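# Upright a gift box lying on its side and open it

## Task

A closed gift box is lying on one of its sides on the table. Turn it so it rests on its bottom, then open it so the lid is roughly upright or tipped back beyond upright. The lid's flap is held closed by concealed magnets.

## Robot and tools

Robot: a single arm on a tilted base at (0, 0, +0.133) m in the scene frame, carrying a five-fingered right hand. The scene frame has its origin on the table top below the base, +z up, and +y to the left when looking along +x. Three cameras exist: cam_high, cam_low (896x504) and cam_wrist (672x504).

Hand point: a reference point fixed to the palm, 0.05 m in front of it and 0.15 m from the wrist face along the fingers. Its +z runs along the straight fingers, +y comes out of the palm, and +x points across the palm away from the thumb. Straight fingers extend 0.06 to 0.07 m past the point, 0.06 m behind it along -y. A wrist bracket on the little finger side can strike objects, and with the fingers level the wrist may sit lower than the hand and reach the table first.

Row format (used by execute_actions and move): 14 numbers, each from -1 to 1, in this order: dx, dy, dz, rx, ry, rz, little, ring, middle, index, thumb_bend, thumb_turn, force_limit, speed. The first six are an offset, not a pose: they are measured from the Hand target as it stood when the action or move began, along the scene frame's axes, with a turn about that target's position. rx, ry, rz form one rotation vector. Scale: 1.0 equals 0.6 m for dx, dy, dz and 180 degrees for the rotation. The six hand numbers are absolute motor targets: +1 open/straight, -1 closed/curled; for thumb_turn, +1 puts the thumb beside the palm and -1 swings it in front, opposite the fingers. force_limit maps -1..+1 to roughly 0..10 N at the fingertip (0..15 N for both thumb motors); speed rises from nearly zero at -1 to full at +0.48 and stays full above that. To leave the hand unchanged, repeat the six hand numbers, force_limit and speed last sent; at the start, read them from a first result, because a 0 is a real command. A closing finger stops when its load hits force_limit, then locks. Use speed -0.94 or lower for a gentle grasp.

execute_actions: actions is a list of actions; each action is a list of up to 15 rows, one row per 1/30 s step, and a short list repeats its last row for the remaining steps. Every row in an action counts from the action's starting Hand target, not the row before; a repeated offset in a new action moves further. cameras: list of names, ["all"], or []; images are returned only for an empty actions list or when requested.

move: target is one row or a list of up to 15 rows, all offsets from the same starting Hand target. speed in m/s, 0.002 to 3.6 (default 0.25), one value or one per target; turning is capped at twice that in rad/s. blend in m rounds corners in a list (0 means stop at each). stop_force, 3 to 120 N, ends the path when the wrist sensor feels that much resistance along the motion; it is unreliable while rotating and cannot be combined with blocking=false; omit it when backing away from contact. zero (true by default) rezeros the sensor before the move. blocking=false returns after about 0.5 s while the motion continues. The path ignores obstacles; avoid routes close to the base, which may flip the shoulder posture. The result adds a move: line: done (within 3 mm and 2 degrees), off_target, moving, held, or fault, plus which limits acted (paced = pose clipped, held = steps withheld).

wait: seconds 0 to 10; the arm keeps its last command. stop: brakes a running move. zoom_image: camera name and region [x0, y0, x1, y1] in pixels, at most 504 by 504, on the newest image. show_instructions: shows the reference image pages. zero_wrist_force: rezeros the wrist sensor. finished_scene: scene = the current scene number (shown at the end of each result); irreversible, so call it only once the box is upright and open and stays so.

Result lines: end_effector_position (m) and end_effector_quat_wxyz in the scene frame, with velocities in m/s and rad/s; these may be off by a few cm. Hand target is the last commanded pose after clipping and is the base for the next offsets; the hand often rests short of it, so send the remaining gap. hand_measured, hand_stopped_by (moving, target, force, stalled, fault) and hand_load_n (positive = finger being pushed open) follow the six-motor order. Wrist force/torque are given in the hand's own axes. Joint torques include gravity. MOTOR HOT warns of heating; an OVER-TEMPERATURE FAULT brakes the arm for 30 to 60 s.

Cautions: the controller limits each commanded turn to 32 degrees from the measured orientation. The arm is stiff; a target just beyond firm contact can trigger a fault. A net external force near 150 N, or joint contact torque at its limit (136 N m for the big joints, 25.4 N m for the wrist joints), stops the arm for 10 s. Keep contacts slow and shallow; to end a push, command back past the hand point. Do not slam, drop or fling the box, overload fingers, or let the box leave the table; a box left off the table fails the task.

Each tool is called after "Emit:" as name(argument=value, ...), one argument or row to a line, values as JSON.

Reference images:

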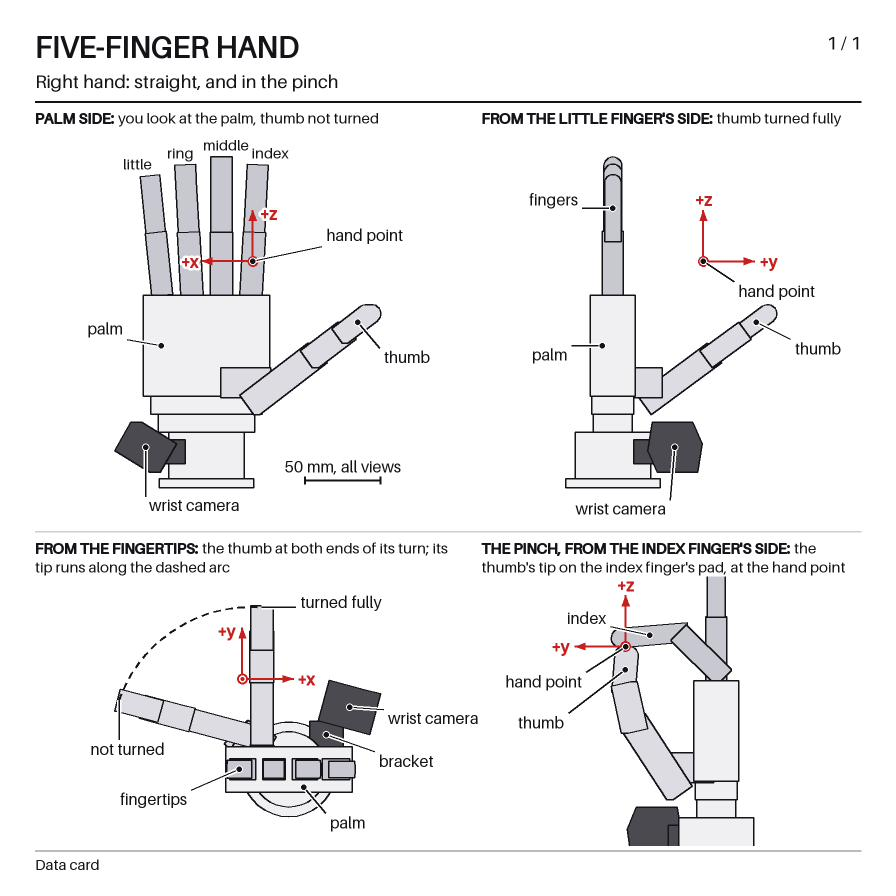

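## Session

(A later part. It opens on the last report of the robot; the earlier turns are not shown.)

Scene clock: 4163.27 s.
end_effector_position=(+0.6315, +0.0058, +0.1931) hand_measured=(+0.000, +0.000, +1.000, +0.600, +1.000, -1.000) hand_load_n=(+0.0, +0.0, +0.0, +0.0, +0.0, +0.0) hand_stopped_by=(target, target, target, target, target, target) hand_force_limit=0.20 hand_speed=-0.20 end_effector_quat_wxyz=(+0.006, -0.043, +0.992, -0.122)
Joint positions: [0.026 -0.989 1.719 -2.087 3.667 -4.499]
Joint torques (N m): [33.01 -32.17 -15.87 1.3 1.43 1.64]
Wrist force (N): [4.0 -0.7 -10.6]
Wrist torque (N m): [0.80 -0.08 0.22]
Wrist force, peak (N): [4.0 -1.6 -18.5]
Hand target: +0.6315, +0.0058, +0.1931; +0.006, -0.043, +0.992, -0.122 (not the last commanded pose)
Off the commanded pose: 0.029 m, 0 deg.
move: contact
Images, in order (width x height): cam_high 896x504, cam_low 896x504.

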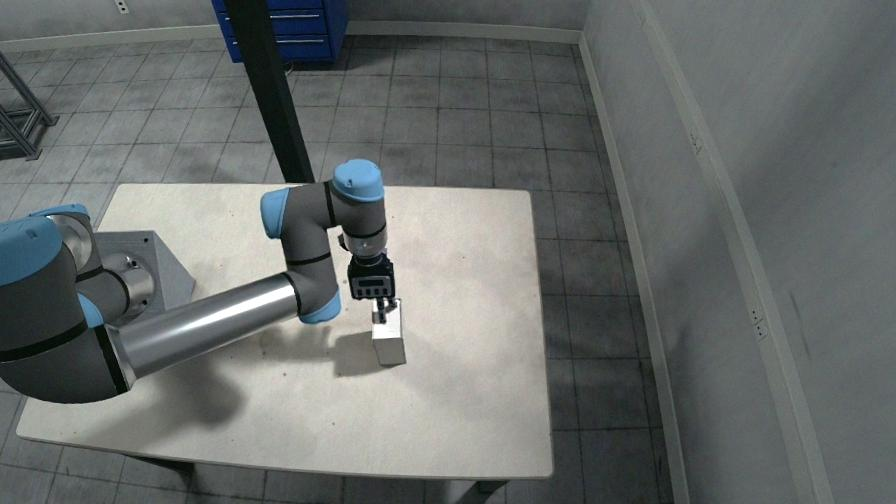

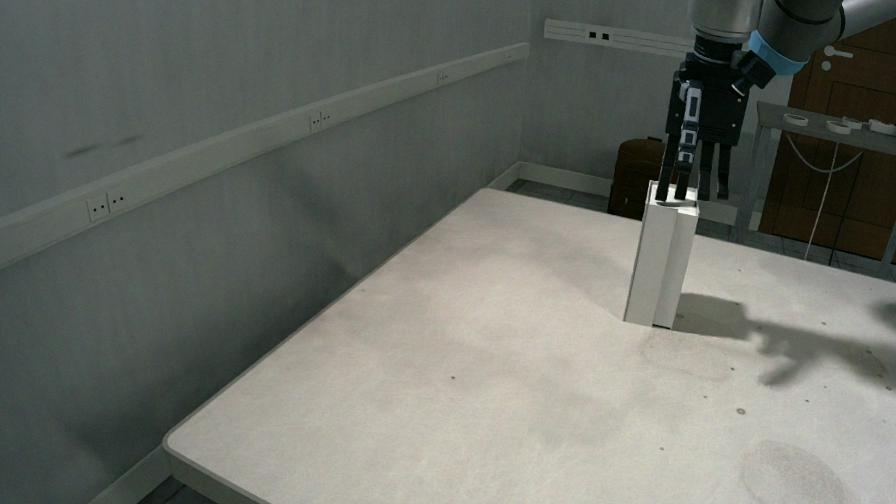

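Emit:
move(
  target=[
    [0,0,0.0083,0,0,0,0,0,1,0.6,1,-1,0.2,-0.2],
    [0.0108,0.001,0.0083,0,0,0,0,0,1,0.6,1,-1,0.2,-0.2],
  ],
  speed=0.03,
)

Emit:
move(
  target=[0,0,-0.05,0,0,0,0,0,1,0.6,1,-1,0.2,-0.2],
  speed=0.008,
  stop_force=11,
  cameras=["cam_low"],
)

Emit:
zoom_image(
  camera="cam_low",
  region=[615, 150, 735, 250],
)

Scene clock: 4174.27 s.
end_effector_position=(+0.6379, +0.0065, +0.1980) hand_measured=(+0.000, +0.000, +1.000, +0.600, +1.000, -1.000) hand_load_n=(+0.0, +0.0, +0.0, +0.0, +0.0, +0.0) hand_stopped_by=(target, target, target, target, target, target) hand_force_limit=0.20 hand_speed=-0.20 end_effector_quat_wxyz=(+0.005, -0.043, +0.992, -0.122)
Joint positions: [0.031 -0.982 1.691 -2.059 3.668 -4.49]
Joint torques (N m): [26 -37.05 -3.6 -1.86 -2.34 0.67]
Wrist force (N): [2.3 0.5 -0.7]
Wrist torque (N m): [0.08 -0.36 0.21]
Wrist force, peak (N): [3.8 -1.0 -12.3]
Hand target: +0.6380, +0.0064, +0.1981; +0.006, -0.043, +0.992, -0.122
Off the commanded pose: 0.000 m, 0 deg.
move: done

Scene clock: 4175.93 s.
end_effector_position=(+0.6380, +0.0064, +0.1931) hand_measured=(+0.000, +0.000, +1.000, +0.600, +1.000, -1.000) hand_load_n=(+0.0, +0.0, +0.0, +0.0, +0.0, +0.0) hand_stopped_by=(target, target, target, target, target, target) hand_force_limit=0.20 hand_speed=-0.20 end_effector_quat_wxyz=(+0.006, -0.043, +0.992, -0.122)
Joint positions: [0.025 -0.978 1.699 -2.08 3.666 -4.501]
Joint torques (N m): [32.82 -32.59 -14.55 1.38 1.36 1.53]
Wrist force (N): [3.8 -0.6 -11.8]
Wrist torque (N m): [0.88 -0.05 0.22]
Wrist force, peak (N): [3.8 -1.9 -19.5]
Hand target: +0.6380, +0.0064, +0.1931; +0.006, -0.043, +0.992, -0.122 (not the last commanded pose)
Off the commanded pose: 0.025 m, 0 deg.
move: contact
Images, in order (width x height): cam_low 896x504.

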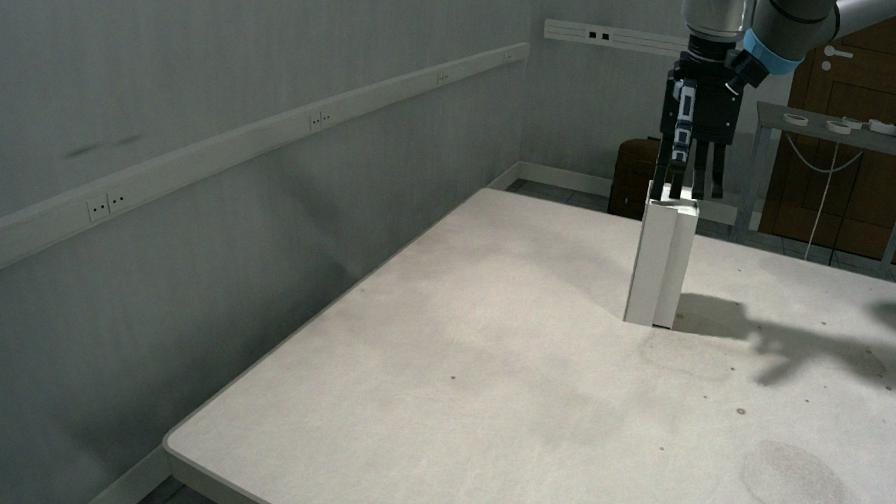

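Scaled by 4.200 from the camera's 896x504 image, which has a finer 1280x720 frame.

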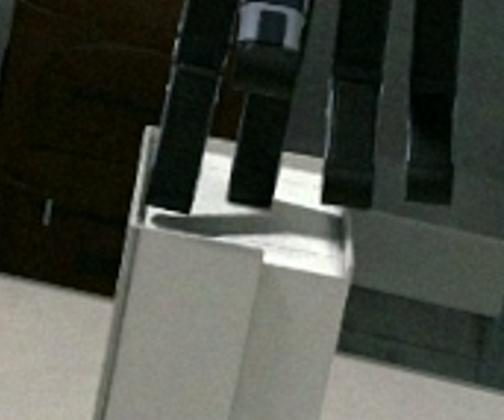

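Emit:
move(
  target=[
    [0,0,0.0067,0,0,0,0,0,1,0.6,1,-1,0.2,-0.2],
    [-0.0009,0.0100,-0.0113,-0.0443,-0.0039,0,0,0,1,0.6,1,-1,0.2,-0.2],
  ],
  speed=0.04,
)

Emit:
move(
  target=[0,0,-0.05,0,0,0,0,0,1,0.6,1,-1,0.2,-0.2],
  speed=0.008,
  stop_force=11,
  cameras=["cam_low"],
)

Emit:
zoom_image(
  camera="cam_low",
  region=[615, 150, 735, 250],
)

Scene clock: 4188.70 s.
end_effector_position=(+0.6374, +0.0125, +0.1862) hand_measured=(+0.000, +0.000, +1.000, +0.600, +1.000, -1.000) hand_load_n=(+0.0, +0.0, +0.0, +0.0, +0.0, +0.0) hand_stopped_by=(target, target, target, target, target, target) hand_force_limit=0.20 hand_speed=-0.20 end_effector_quat_wxyz=(+0.009, -0.043, +0.981, -0.191) end_effector_velocity=(+0.000, +0.001, +0.001) end_effector_angular_velocity=(+0.004, -0.001, +0.001)
Joint positions: [0.059 -0.924 1.676 -1.956 3.542 -4.347]
Joint velocities: [0.001 -0.002 0 -0.003 0.004 -0.005]
Joint torques (N m): [27.92 -37.26 -14.21 -3.8 0.76 -1.56]
Wrist force (N): [2.9 0.3 -0.3]
Wrist torque (N m): [0.03 -0.45 0.19]
Wrist force, peak (N): [3.8 -0.9 -13.5]
Hand target: +0.6374, +0.0124, +0.1863; +0.009, -0.043, +0.981, -0.191
Off the commanded pose: 0.000 m, 0 deg.
move: done

Scene clock: 4190.23 s.
end_effector_position=(+0.6375, +0.0124, +0.1825) hand_measured=(+0.000, +0.000, +1.000, +0.600, +1.000, -1.000) hand_load_n=(+0.0, +0.0, +0.0, -0.5, -0.5, +0.0) hand_stopped_by=(target, target, target, target, target, target) hand_force_limit=0.20 hand_speed=-0.20 end_effector_quat_wxyz=(+0.009, -0.042, +0.981, -0.191)
Joint positions: [0.055 -0.92 1.682 -1.975 3.54 -4.358]
Joint torques (N m): [33.7 -33.13 -15 1.69 1.4 1.59]
Wrist force (N): [3.7 -1.8 -10.2]
Wrist torque (N m): [0.69 -0.28 0.23]
Wrist force, peak (N): [4.0 -4.1 -18.6]
Hand target: +0.6375, +0.0124, +0.1825; +0.009, -0.042, +0.981, -0.191 (not the last commanded pose)
Off the commanded pose: 0.026 m, 0 deg.
move: contact
Images, in order (width x height): cam_low 896x504.

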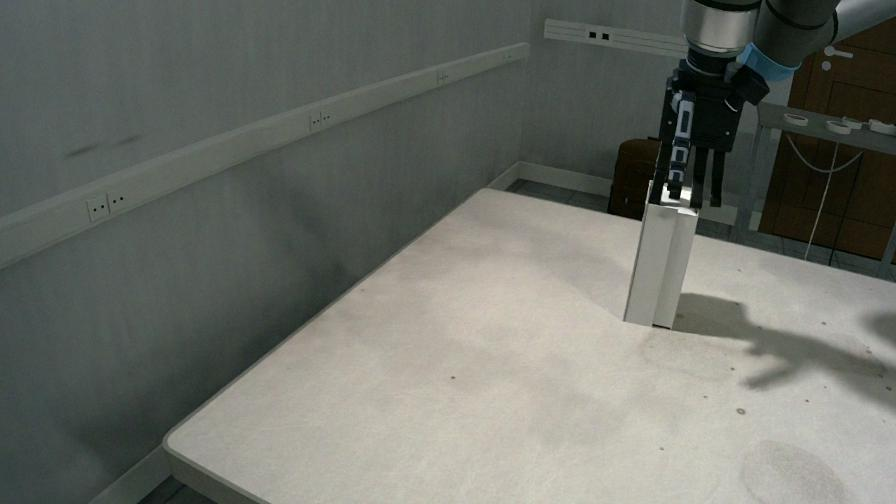

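Scaled by 4.200 from the camera's 896x504 image, which has a finer 1280x720 frame.

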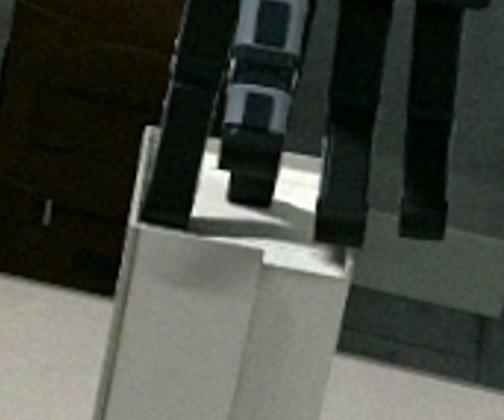

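Emit:
move(
  target=[0.0232,-0.0058,-0.0008,0,0,-0.0556,0,0,1,0.6,1,-1,0.2,-0.2],
  speed=0.03,
  cameras=["cam_low","cam_high"],
)

Emit:
zoom_image(
  camera="cam_low",
  region=[615, 150, 735, 250],
)

Emit:
zoom_image(
  camera="cam_high",
  region=[350, 250, 450, 370],
)

Scene clock: 4202.33 s.
end_effector_position=(+0.6514, +0.0089, +0.1820) hand_measured=(+0.000, +0.000, +1.000, +0.600, +1.000, -1.000) hand_load_n=(+0.0, +0.0, +1.0, -3.5, +0.0, +0.0) hand_stopped_by=(target, target, target, target, target, target) hand_force_limit=0.20 hand_speed=-0.20 end_effector_quat_wxyz=(-0.008, +0.043, +0.981, -0.191) end_effector_velocity=(+0.000, -0.001, +0.000) end_effector_angular_velocity=(-0.001, +0.000, +0.002)
Joint positions: [0.05 -0.893 1.592 -1.779 3.569 -4.075]
Joint velocities: [-0.002 -0.001 0.001 -0.002 -0.002 -0.005]
Joint torques (N m): [17.27 -17.6 0.9 -2.28 1.18 -1.19]
Wrist force (N): [3.3 -7.9 -23.8]
Wrist torque (N m): [1.60 -0.21 -0.11]
Wrist force, peak (N): [3.3 -7.9 -23.8]
Hand target: +0.6514, +0.0089, +0.1820; -0.008, +0.043, +0.981, -0.191
Off the commanded pose: 0.000 m, 0 deg.
move: done
Images, in order (width x height): cam_high 896x504, cam_low 896x504.

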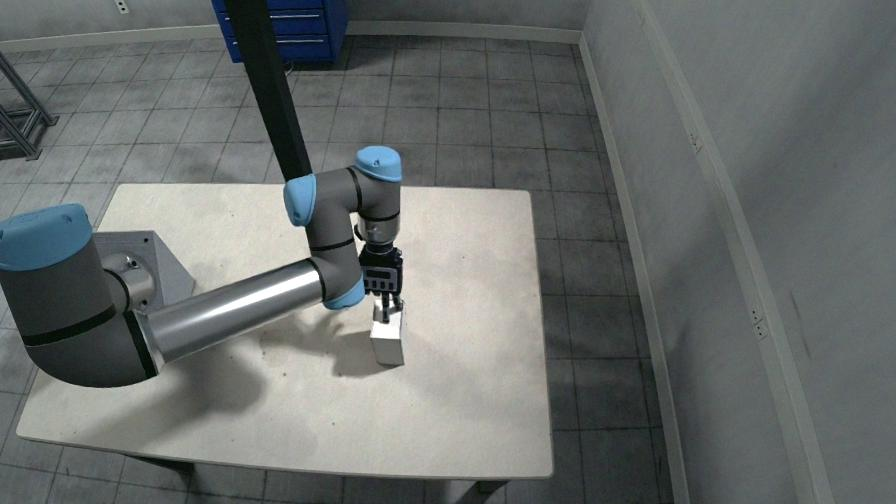

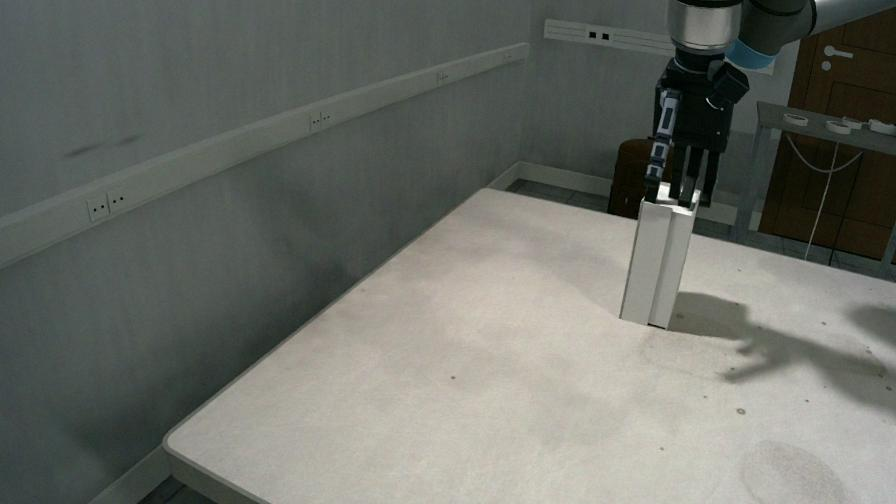

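Scaled by 4.200 from the camera's 896x504 image, which has a finer 1280x720 frame.

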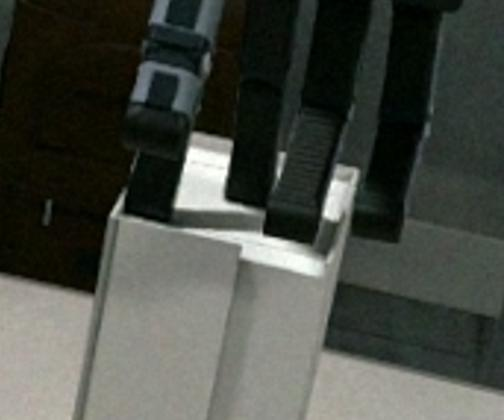

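Scaled by 4.200 from the camera's 896x504 image, which has a finer 1280x720 frame.

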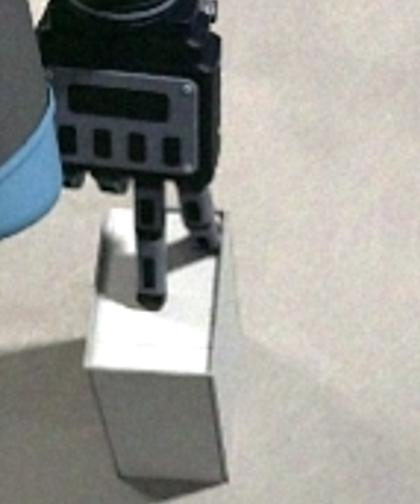

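Emit:
move(
  target=[0,0,0.0022,0,0,0,0,0,1,0.6,1,-1,0.2,-0.2],
  speed=0.01,
)

Scene clock: 4263.00 s.
end_effector_position=(+0.6514, +0.0089, +0.1833) hand_measured=(+0.000, +0.000, +1.000, +0.600, +1.000, -1.000) hand_load_n=(+0.0, +0.0, +0.0, +0.0, +0.0, +0.0) hand_stopped_by=(target, target, target, target, target, target) hand_force_limit=0.20 hand_speed=-0.20 end_effector_quat_wxyz=(-0.008, +0.043, +0.981, -0.191)
Joint positions: [0.052 -0.894 1.59 -1.773 3.57 -4.072]
Joint torques (N m): [40.59 -38.7 -16.66 0.4 0.76 1.26]
Wrist force (N): [2.5 0.3 -0.3]
Wrist torque (N m): [0.02 -0.37 0.15]
Wrist force, peak (N): [2.9 -8.6 -25.6]
Hand target: +0.6514, +0.0089, +0.1833; -0.008, +0.043, +0.981, -0.191
Off the commanded pose: 0.000 m, 0 deg.
move: done

Emit:
move(
  target=[
    [0,0,0.1,0,0,0,0,0,1,0.6,1,-1,0.2,-0.2],
    [-0.05,0.15,0.17,0,0,0,0.6,0.6,0.6,0.6,1,-1,0.2,-0.2],
  ],
  speed=0.2,
  blend=[0.02,0],
  cameras=["cam_high","cam_low"],
)

Emit:
zoom_image(
  camera="cam_high",
  region=[350, 270, 440, 370],
)

Emit:
zoom_image(
  camera="cam_low",
  region=[600, 160, 740, 340],
)

Scene clock: 4278.30 s.
end_effector_position=(+0.6214, +0.0989, +0.2853) hand_measured=(+0.600, +0.600, +0.600, +0.600, +1.000, -1.000) hand_load_n=(+0.0, +0.0, +0.0, +0.0, +0.0, +0.0) hand_stopped_by=(target, target, target, target, target, target) hand_force_limit=0.20 hand_speed=-0.20 end_effector_quat_wxyz=(-0.008, +0.043, +0.981, -0.191)
Joint positions: [0.258 -0.823 1.37 -1.314 3.696 -3.722]
Joint torques (N m): [39.54 -36.97 -12.23 -1.08 1.19 1.08]
Wrist force (N): [2.4 0.5 -0.5]
Wrist torque (N m): [0.09 -0.36 0.24]
Wrist force, peak (N): [3.5 1.3 -1.6]
Hand target: +0.6214, +0.0989, +0.2853; -0.008, +0.043, +0.981, -0.191
Off the commanded pose: 0.000 m, 0 deg.
move: done
Images, in order (width x height): cam_high 896x504, cam_low 896x504.

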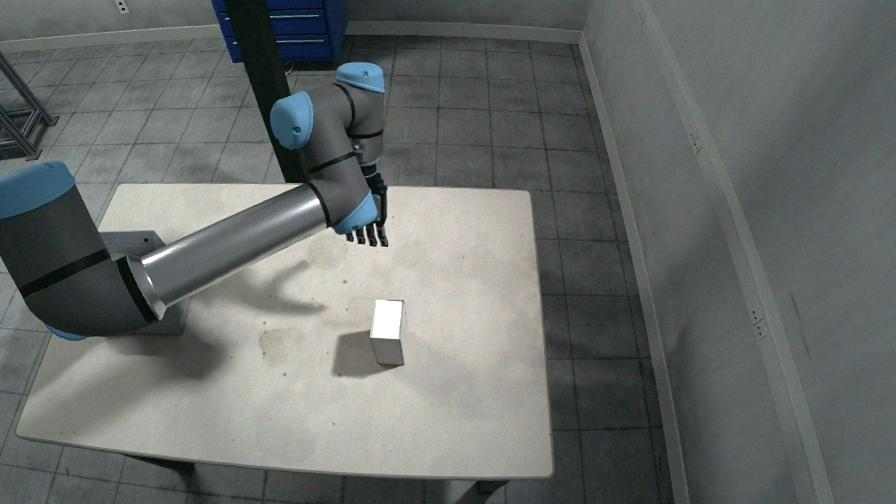

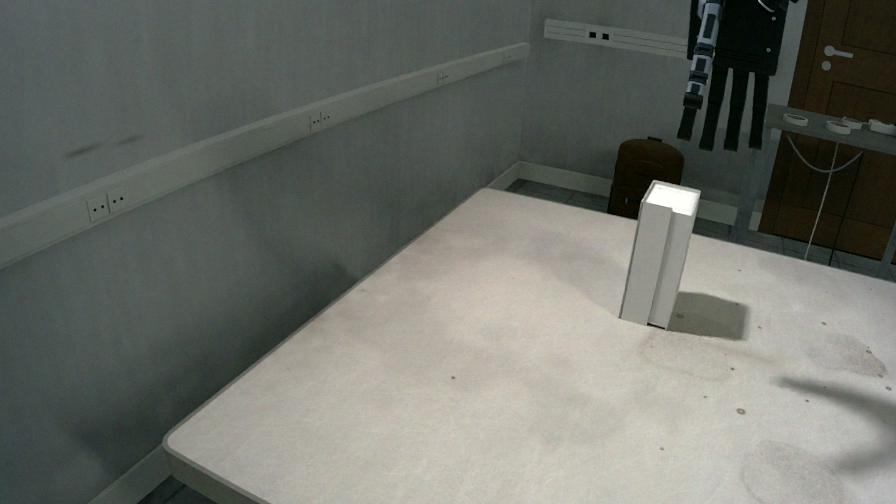

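Scaled by 5.040 from the camera's 896x504 image, which has a finer 1280x720 frame.

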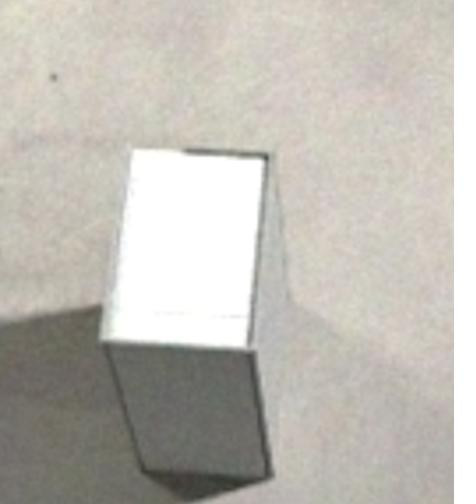

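Scaled by 2.800 from the camera's 896x504 image, which has a finer 1280x720 frame.

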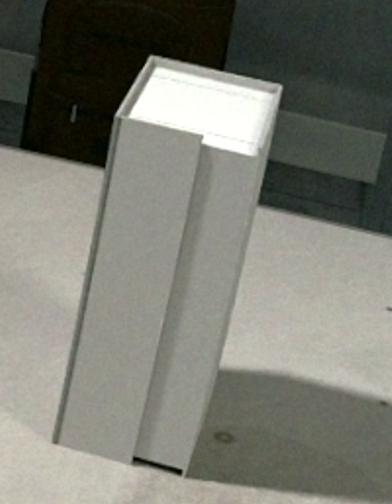

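Emit:
move(
  target=[
    [-0.119,-0.0815,0.058,0.0066,0.092,-0.317,1,1,0.6,0.6,1,-1,0.2,-0.2],
    [-0.102,-0.198,0.058,0.0132,0.184,-0.634,1,1,0.6,0.6,1,-1,0.2,-0.2],
    [0.0143,-0.265,0.0245,0.0198,0.2764,-0.9503,1,1,0.6,0.6,1,-1,0.2,-0.2],
  ],
  speed=0.4,
  blend=[0.03,0.03,0],
  cameras=["cam_high","cam_low"],
)

Emit:
zoom_image(
  camera="cam_high",
  region=[340, 240, 450, 370],
)

Emit:
zoom_image(
  camera="cam_low",
  region=[570, 50, 760, 250],
)

Scene clock: 4302.50 s.
end_effector_position=(+0.6299, -0.0601, +0.3000) hand_measured=(+1.000, +1.000, +0.600, +0.600, +1.000, -1.000) hand_load_n=(+0.0, +0.0, +0.0, +0.0, +0.0, +0.0) hand_stopped_by=(target, target, target, target, target, target) hand_force_limit=0.20 hand_speed=-0.20 end_effector_quat_wxyz=(-0.458, +0.889, -0.024, +0.012)
Joint positions: [-0.186 -1.184 1.509 -1.968 4.853 -1.578]
Joint torques (N m): [38.91 -21.61 -17.47 -1.58 -0.34 0.97]
Wrist force (N): [2.3 0.3 -0.5]
Wrist torque (N m): [0.11 -0.30 0.33]
Wrist force, peak (N): [3.2 -0.4 -0.4]
Hand target: +0.6300, -0.0601, +0.3000; -0.458, +0.889, -0.024, +0.012
Off the commanded pose: 0.000 m, 0 deg.
move: done
Images, in order (width x height): cam_high 896x504, cam_low 896x504.

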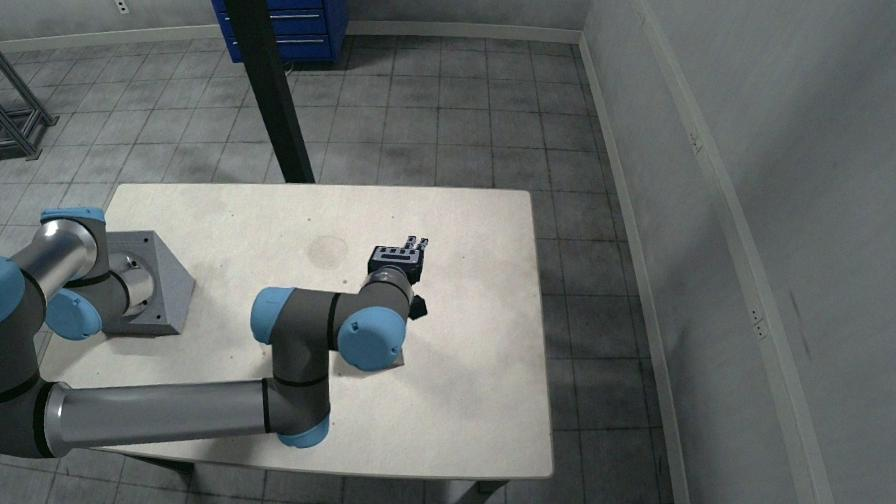

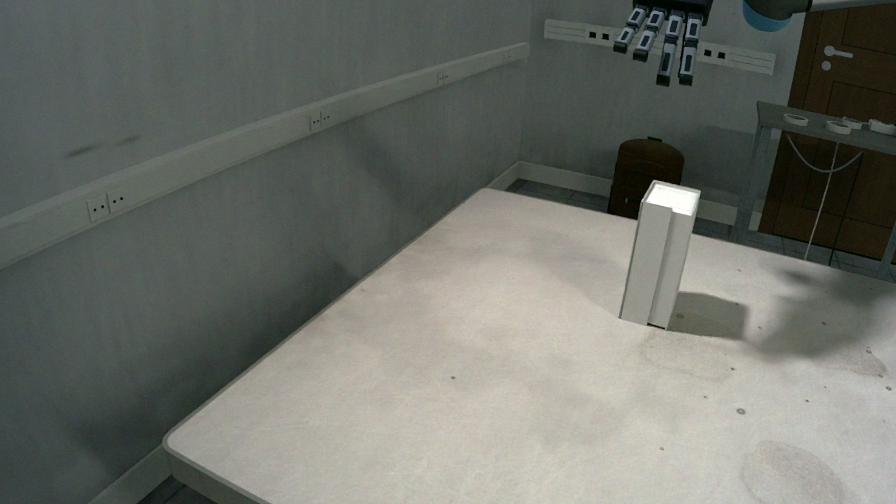

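Scaled by 3.877 from the camera's 896x504 image, which has a finer 1280x720 frame.

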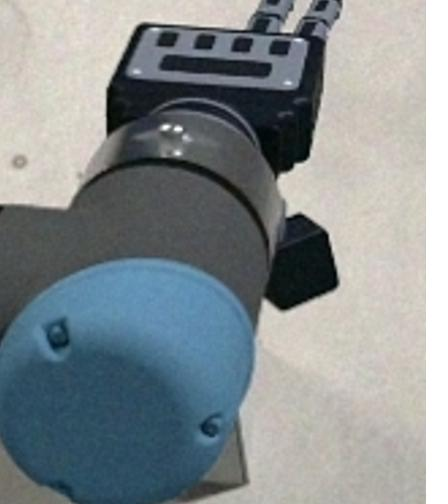

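Scaled by 2.520 from the camera's 896x504 image, which has a finer 1280x720 frame.

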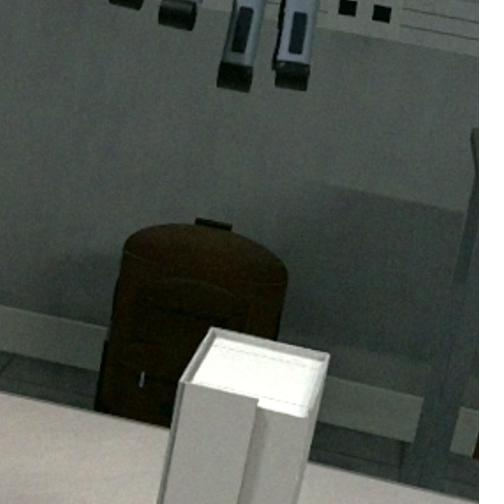

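Emit:
move(
  target=[0,0,-0.15,0,0,0,1,1,0.6,0.6,1,-1,0.2,-0.2],
  speed=0.12,
  stop_force=5,
  cameras=["cam_high","cam_low","cam_wrist"],
)

Emit:
zoom_image(
  camera="cam_low",
  region=[570, 100, 760, 290],
)

Scene clock: 4313.37 s.
end_effector_position=(+0.6300, -0.0601, +0.2100) hand_measured=(+1.000, +1.000, +0.600, +0.600, +1.000, -1.000) hand_load_n=(+0.0, +0.0, +0.0, +0.0, +0.0, +0.0) hand_stopped_by=(target, target, target, target, target, target) hand_force_limit=0.20 hand_speed=-0.20 end_effector_quat_wxyz=(-0.458, +0.889, -0.024, +0.012)
Joint positions: [-0.289 -1.141 1.612 -2.1 4.86 -1.682]
Joint torques (N m): [34.17 -40.49 -16.54 0.23 -0.56 -0.3]
Wrist force (N): [2.5 0.5 -0.4]
Wrist torque (N m): [0.14 -0.34 0.26]
Wrist force, peak (N): [2.8 -0.6 -1.3]
Hand target: +0.6300, -0.0601, +0.2100; -0.458, +0.889, -0.024, +0.012
Off the commanded pose: 0.000 m, 0 deg.
move: done

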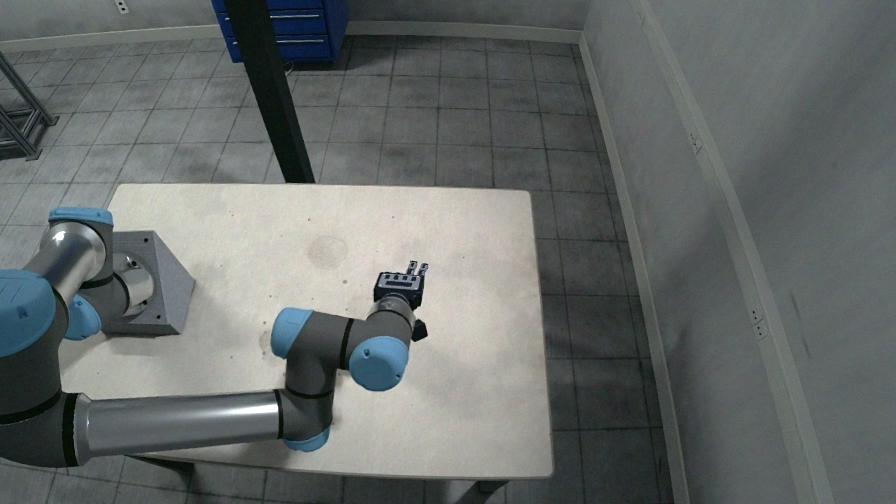

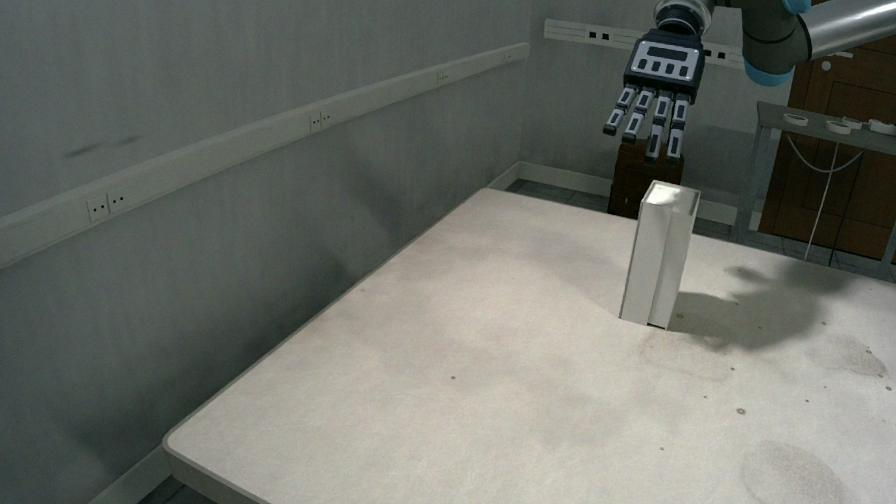

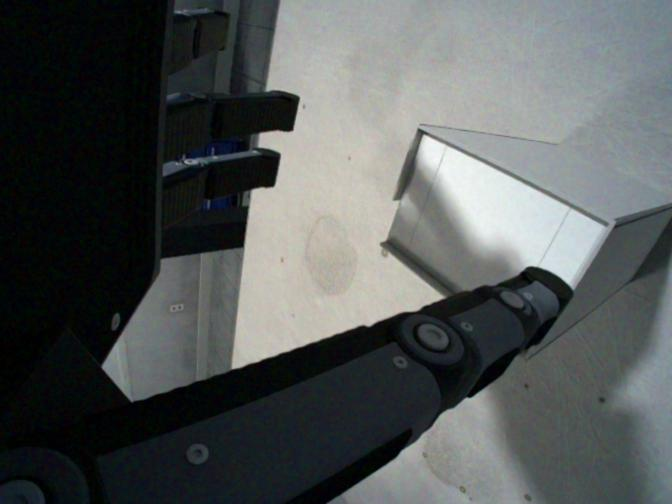

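Scaled by 2.653 from the camera's 896x504 image, which has a finer 1280x720 frame.

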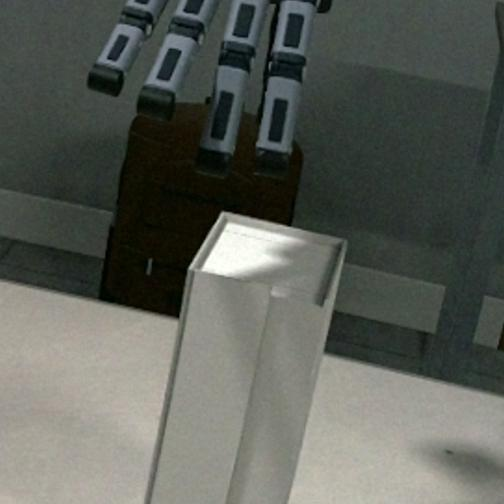

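Emit:
move(
  target=[
    [-0.025,0,0,0,0,0,1,1,0.6,0.6,1,-1,0.2,-0.2],
    [-0.025,0,-0.05,0,0,0,1,1,0.6,0.6,1,-1,0.2,-0.2],
  ],
  speed=0.1,
  stop_force=5,
  cameras=["cam_low","cam_wrist"],
)

Emit:
zoom_image(
  camera="cam_low",
  region=[570, 100, 760, 290],
)

Scene clock: 4325.30 s.
end_effector_position=(+0.6150, -0.0601, +0.1800) hand_measured=(+1.000, +1.000, +0.600, +0.600, +1.000, -1.000) hand_load_n=(+0.0, -0.5, +0.0, +0.0, +0.0, +0.0) hand_stopped_by=(target, target, target, target, target, target) hand_force_limit=0.20 hand_speed=-0.20 end_effector_quat_wxyz=(-0.458, +0.889, -0.024, +0.012)
Joint positions: [-0.328 -1.15 1.686 -2.159 4.862 -1.721]
Joint torques (N m): [39.04 -40.64 -15.95 1.08 -0.5 -0.01]
Wrist force (N): [2.4 0.6 -0.4]
Wrist torque (N m): [0.16 -0.31 0.27]
Wrist force, peak (N): [3.3 0.4 -0.4]
Hand target: +0.6150, -0.0601, +0.1800; -0.458, +0.889, -0.024, +0.012
Off the commanded pose: 0.000 m, 0 deg.
move: done
Images, in order (width x height): cam_low 896x504, cam_wrist 672x504.

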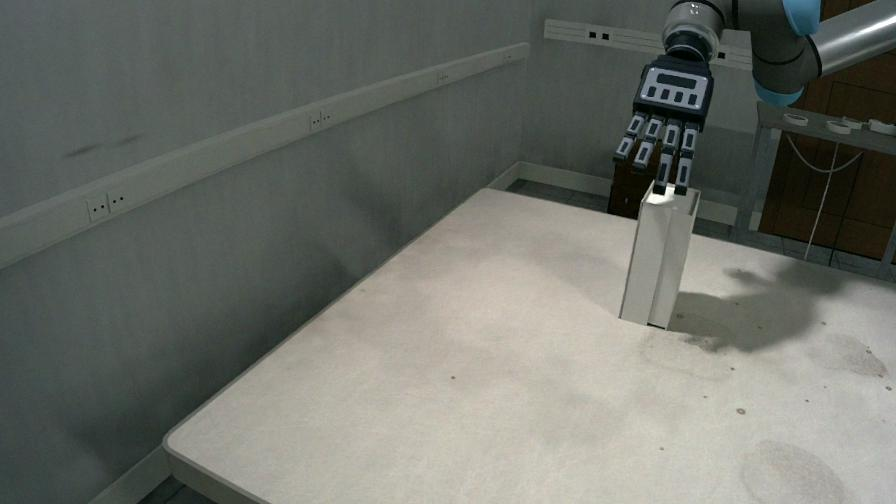

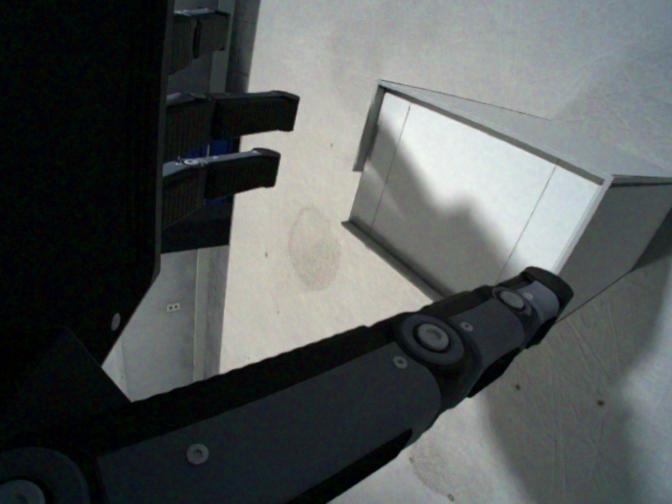

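Scaled by 2.653 from the camera's 896x504 image, which has a finer 1280x720 frame.

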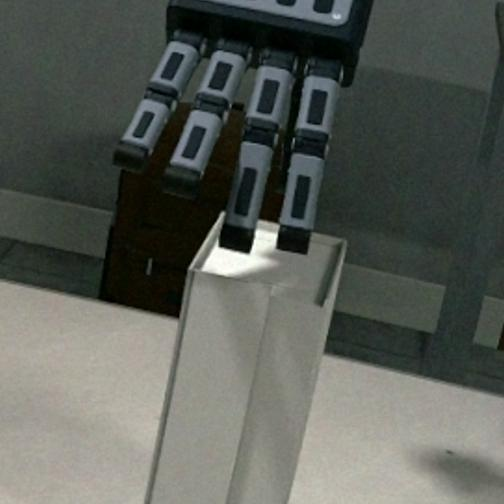

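Emit:
wait(
  seconds=0.1,
  cameras=["cam_high", "cam_wrist"],
)

Emit:
zoom_image(
  camera="cam_high",
  region=[350, 250, 450, 370],
)

Emit:
zoom_image(
  camera="cam_wrist",
  region=[320, 60, 672, 360],
)

Scene clock: 4332.57 s.
end_effector_position=(+0.6150, -0.0601, +0.1800) hand_measured=(+1.000, +1.000, +0.600, +0.600, +1.000, -1.000) hand_load_n=(+0.0, +0.0, +0.0, +0.0, +0.0, +0.0) hand_stopped_by=(target, target, target, target, target, target) hand_force_limit=0.20 hand_speed=-0.20 end_effector_quat_wxyz=(-0.458, +0.889, -0.024, +0.012)
Joint positions: [-0.328 -1.15 1.686 -2.159 4.862 -1.721]
Joint torques (N m): [39.54 -40.4 -16.33 1.16 -0.62 -0.43]
Wrist force (N): [2.5 0.4 -0.6]
Wrist torque (N m): [0.14 -0.33 0.29]
Wrist force, peak (N): [3.0 0.6 -0.6]
Hand target: +0.6150, -0.0601, +0.1800; -0.458, +0.889, -0.024, +0.012
Off the commanded pose: 0.000 m, 0 deg.
wait: 0.10 s; at rest from the start
Images, in order (width x height): cam_high 896x504, cam_wrist 672x504.

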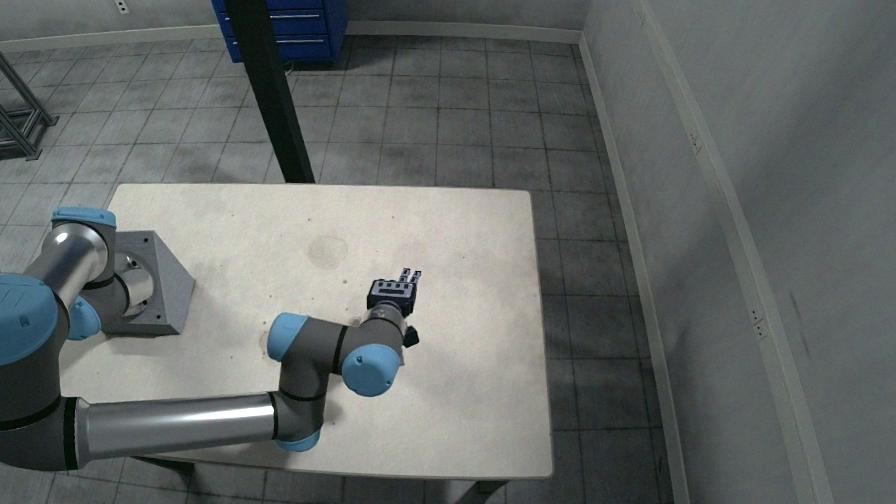

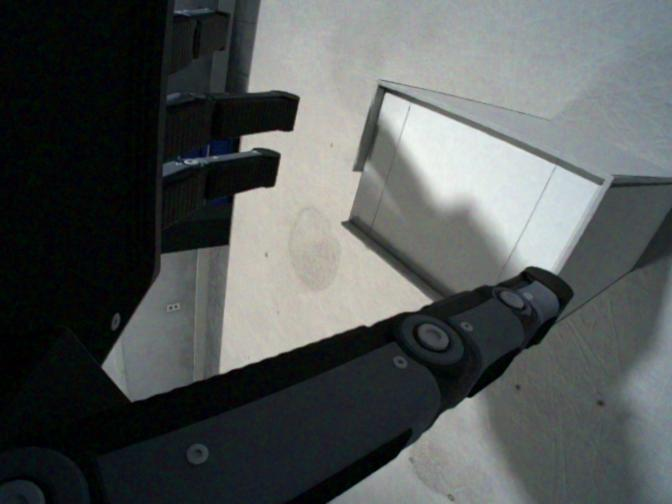

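Scaled by 4.200 from the camera's 896x504 image, which has a finer 1280x720 frame.

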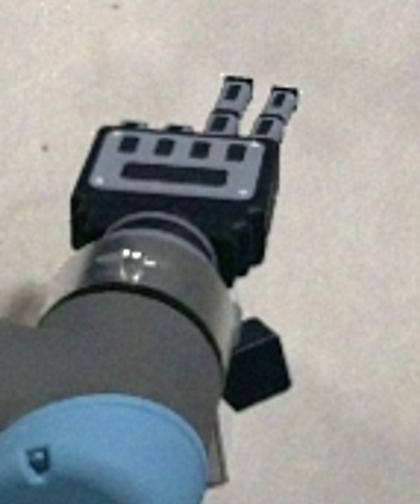

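Scaled by 1.432 from the camera's 672x504 image, which has a finer 960x720 frame.

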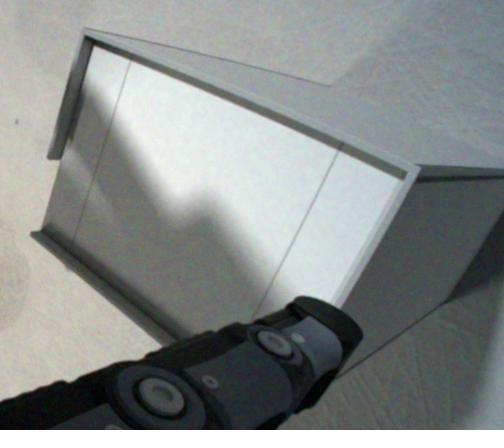

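Emit:
move(
  target=[0,0,-0.09,0,0,0,1,1,0.6,0.6,1,-1,0.2,-0.2],
  speed=0.03,
  stop_force=3,
  cameras=["cam_low","cam_wrist"],
)

Emit:
zoom_image(
  camera="cam_low",
  region=[570, 120, 760, 310],
)

Emit:
zoom_image(
  camera="cam_wrist",
  region=[250, 0, 672, 360],
)

Scene clock: 4343.07 s.
end_effector_position=(+0.6149, -0.0601, +0.1638) hand_measured=(+1.000, +1.000, +0.600, +0.600, +1.000, -1.000) hand_load_n=(+0.0, +0.0, +0.0, +0.0, +0.0, +0.0) hand_stopped_by=(target, target, target, target, target, target) hand_force_limit=0.20 hand_speed=-0.20 end_effector_quat_wxyz=(-0.458, +0.889, -0.024, +0.012)
Joint positions: [-0.347 -1.136 1.697 -2.181 4.863 -1.74]
Joint torques (N m): [36.54 -40.82 -15.44 -2.25 -0.7 -0.49]
Wrist force (N): [2.3 0.5 -0.9]
Wrist torque (N m): [0.15 -0.28 0.26]
Wrist force, peak (N): [2.2 -5.5 -8.2]
Hand target: +0.6150, -0.0601, +0.1638; -0.458, +0.889, -0.024, +0.012 (not the last commanded pose)
Off the commanded pose: 0.038 m, 0 deg.
move: contact
Images, in order (width x height): cam_low 896x504, cam_wrist 672x504.

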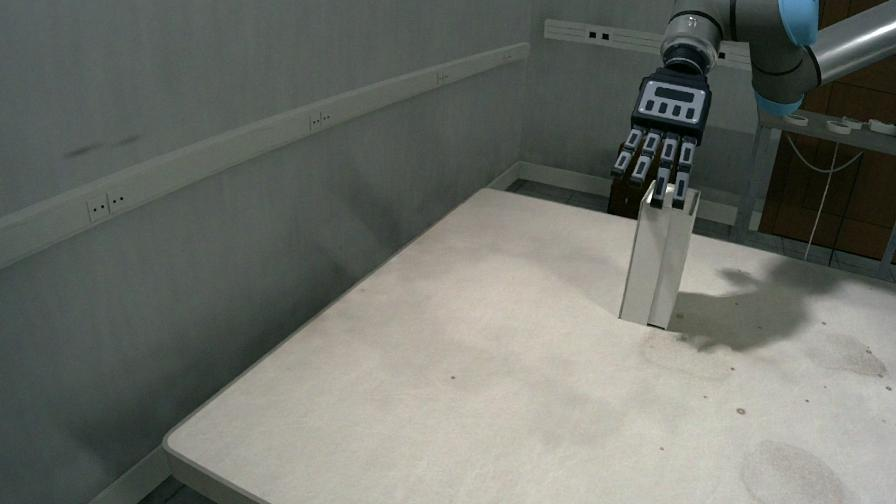

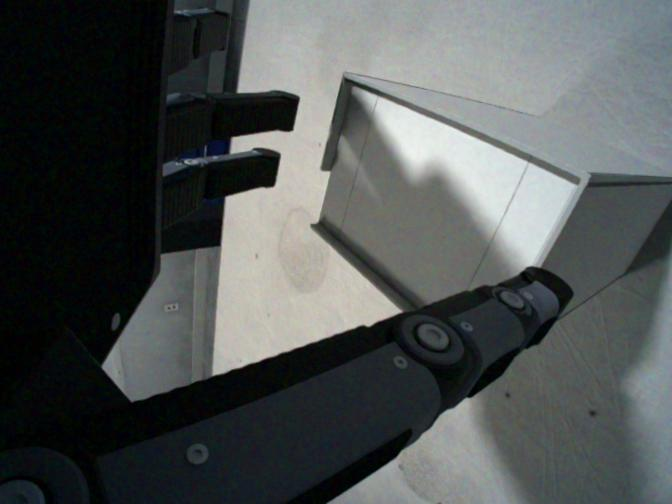

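Scaled by 2.653 from the camera's 896x504 image, which has a finer 1280x720 frame.

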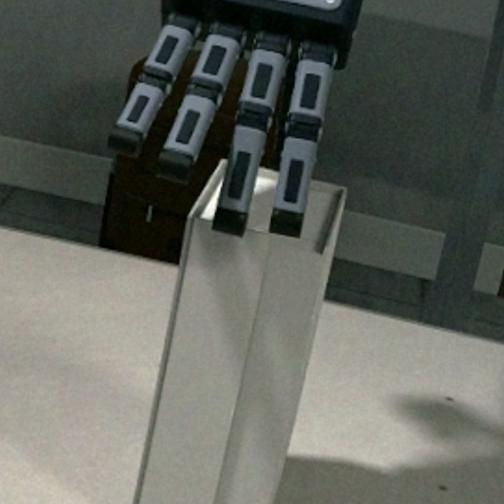

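Scaled by 1.194 from the camera's 672x504 image, which has a finer 960x720 frame.

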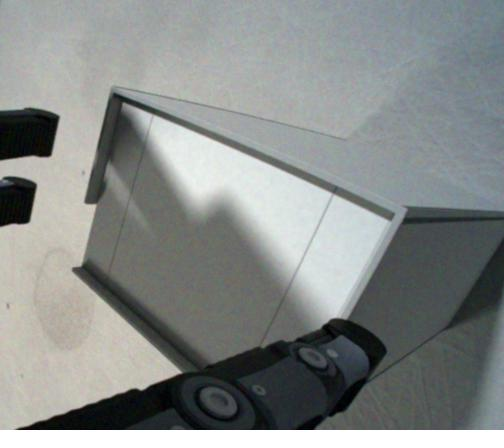

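Emit:
move(
  target=[
    [0,0,0.0117,0,0,0,1,1,0.6,0.6,1,-1,0.2,-0.2],
    [0.001,-0.0217,0.0117,0,0,0,1,1,0.6,0.6,1,-1,0.2,-0.2],
    [0.001,-0.0217,-0.055,0,0,0,1,1,0.6,0.6,1,-1,0.2,-0.2],
  ],
  speed=0.03,
  stop_force=3,
  cameras=["cam_low","cam_wrist"],
)

Emit:
zoom_image(
  camera="cam_low",
  region=[570, 120, 760, 310],
)

Emit:
zoom_image(
  camera="cam_wrist",
  region=[250, 0, 672, 360],
)

Scene clock: 4352.53 s.
end_effector_position=(+0.6156, -0.0731, +0.1308) hand_measured=(+1.000, +1.000, +0.600, +0.600, +1.000, -1.000) hand_load_n=(+0.0, -0.5, +0.0, +0.0, +0.0, +0.0) hand_stopped_by=(target, target, target, target, target, target) hand_force_limit=0.20 hand_speed=-0.20 end_effector_quat_wxyz=(-0.458, +0.889, -0.024, +0.012)
Joint positions: [-0.399 -1.117 1.705 -2.2 4.865 -1.793]
Joint torques (N m): [39.98 -42.41 -15.13 1.23 1.61 1.84]
Wrist force (N): [2.3 0.2 -0.6]
Wrist torque (N m): [0.14 -0.29 0.32]
Wrist force, peak (N): [3.0 0.6 -0.9]
Hand target: +0.6156, -0.0731, +0.1308; -0.458, +0.889, -0.024, +0.012
Off the commanded pose: 0.000 m, 0 deg.
move: done
Images, in order (width x height): cam_low 896x504, cam_wrist 672x504.

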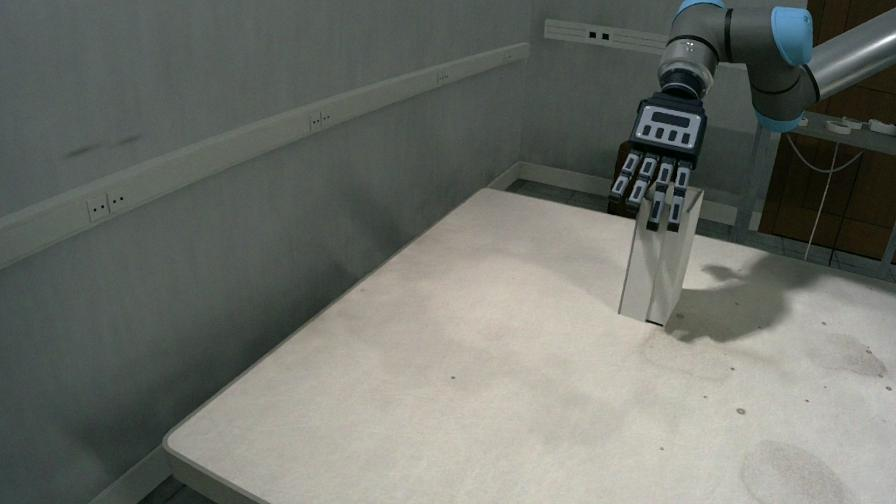

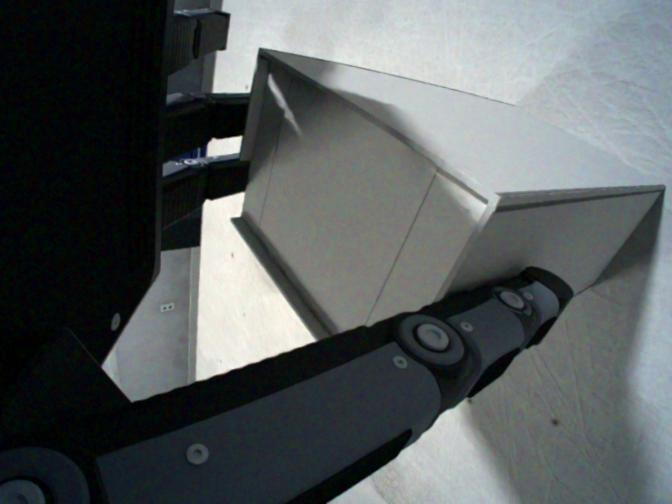

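Scaled by 2.653 from the camera's 896x504 image, which has a finer 1280x720 frame.

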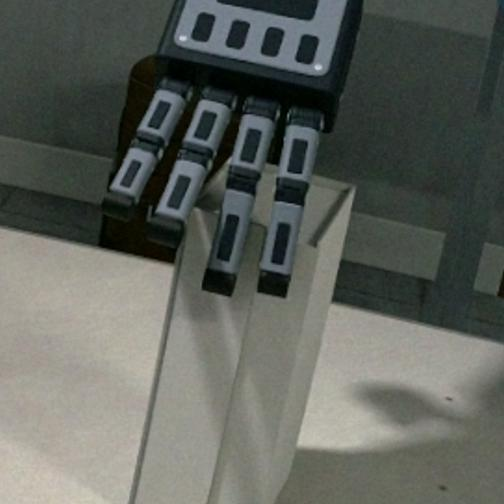

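Scaled by 1.194 from the camera's 672x504 image, which has a finer 960x720 frame.

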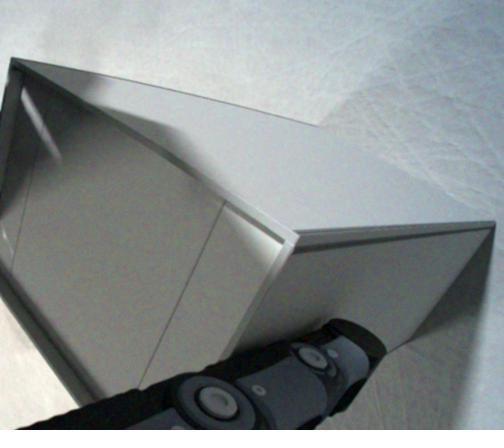

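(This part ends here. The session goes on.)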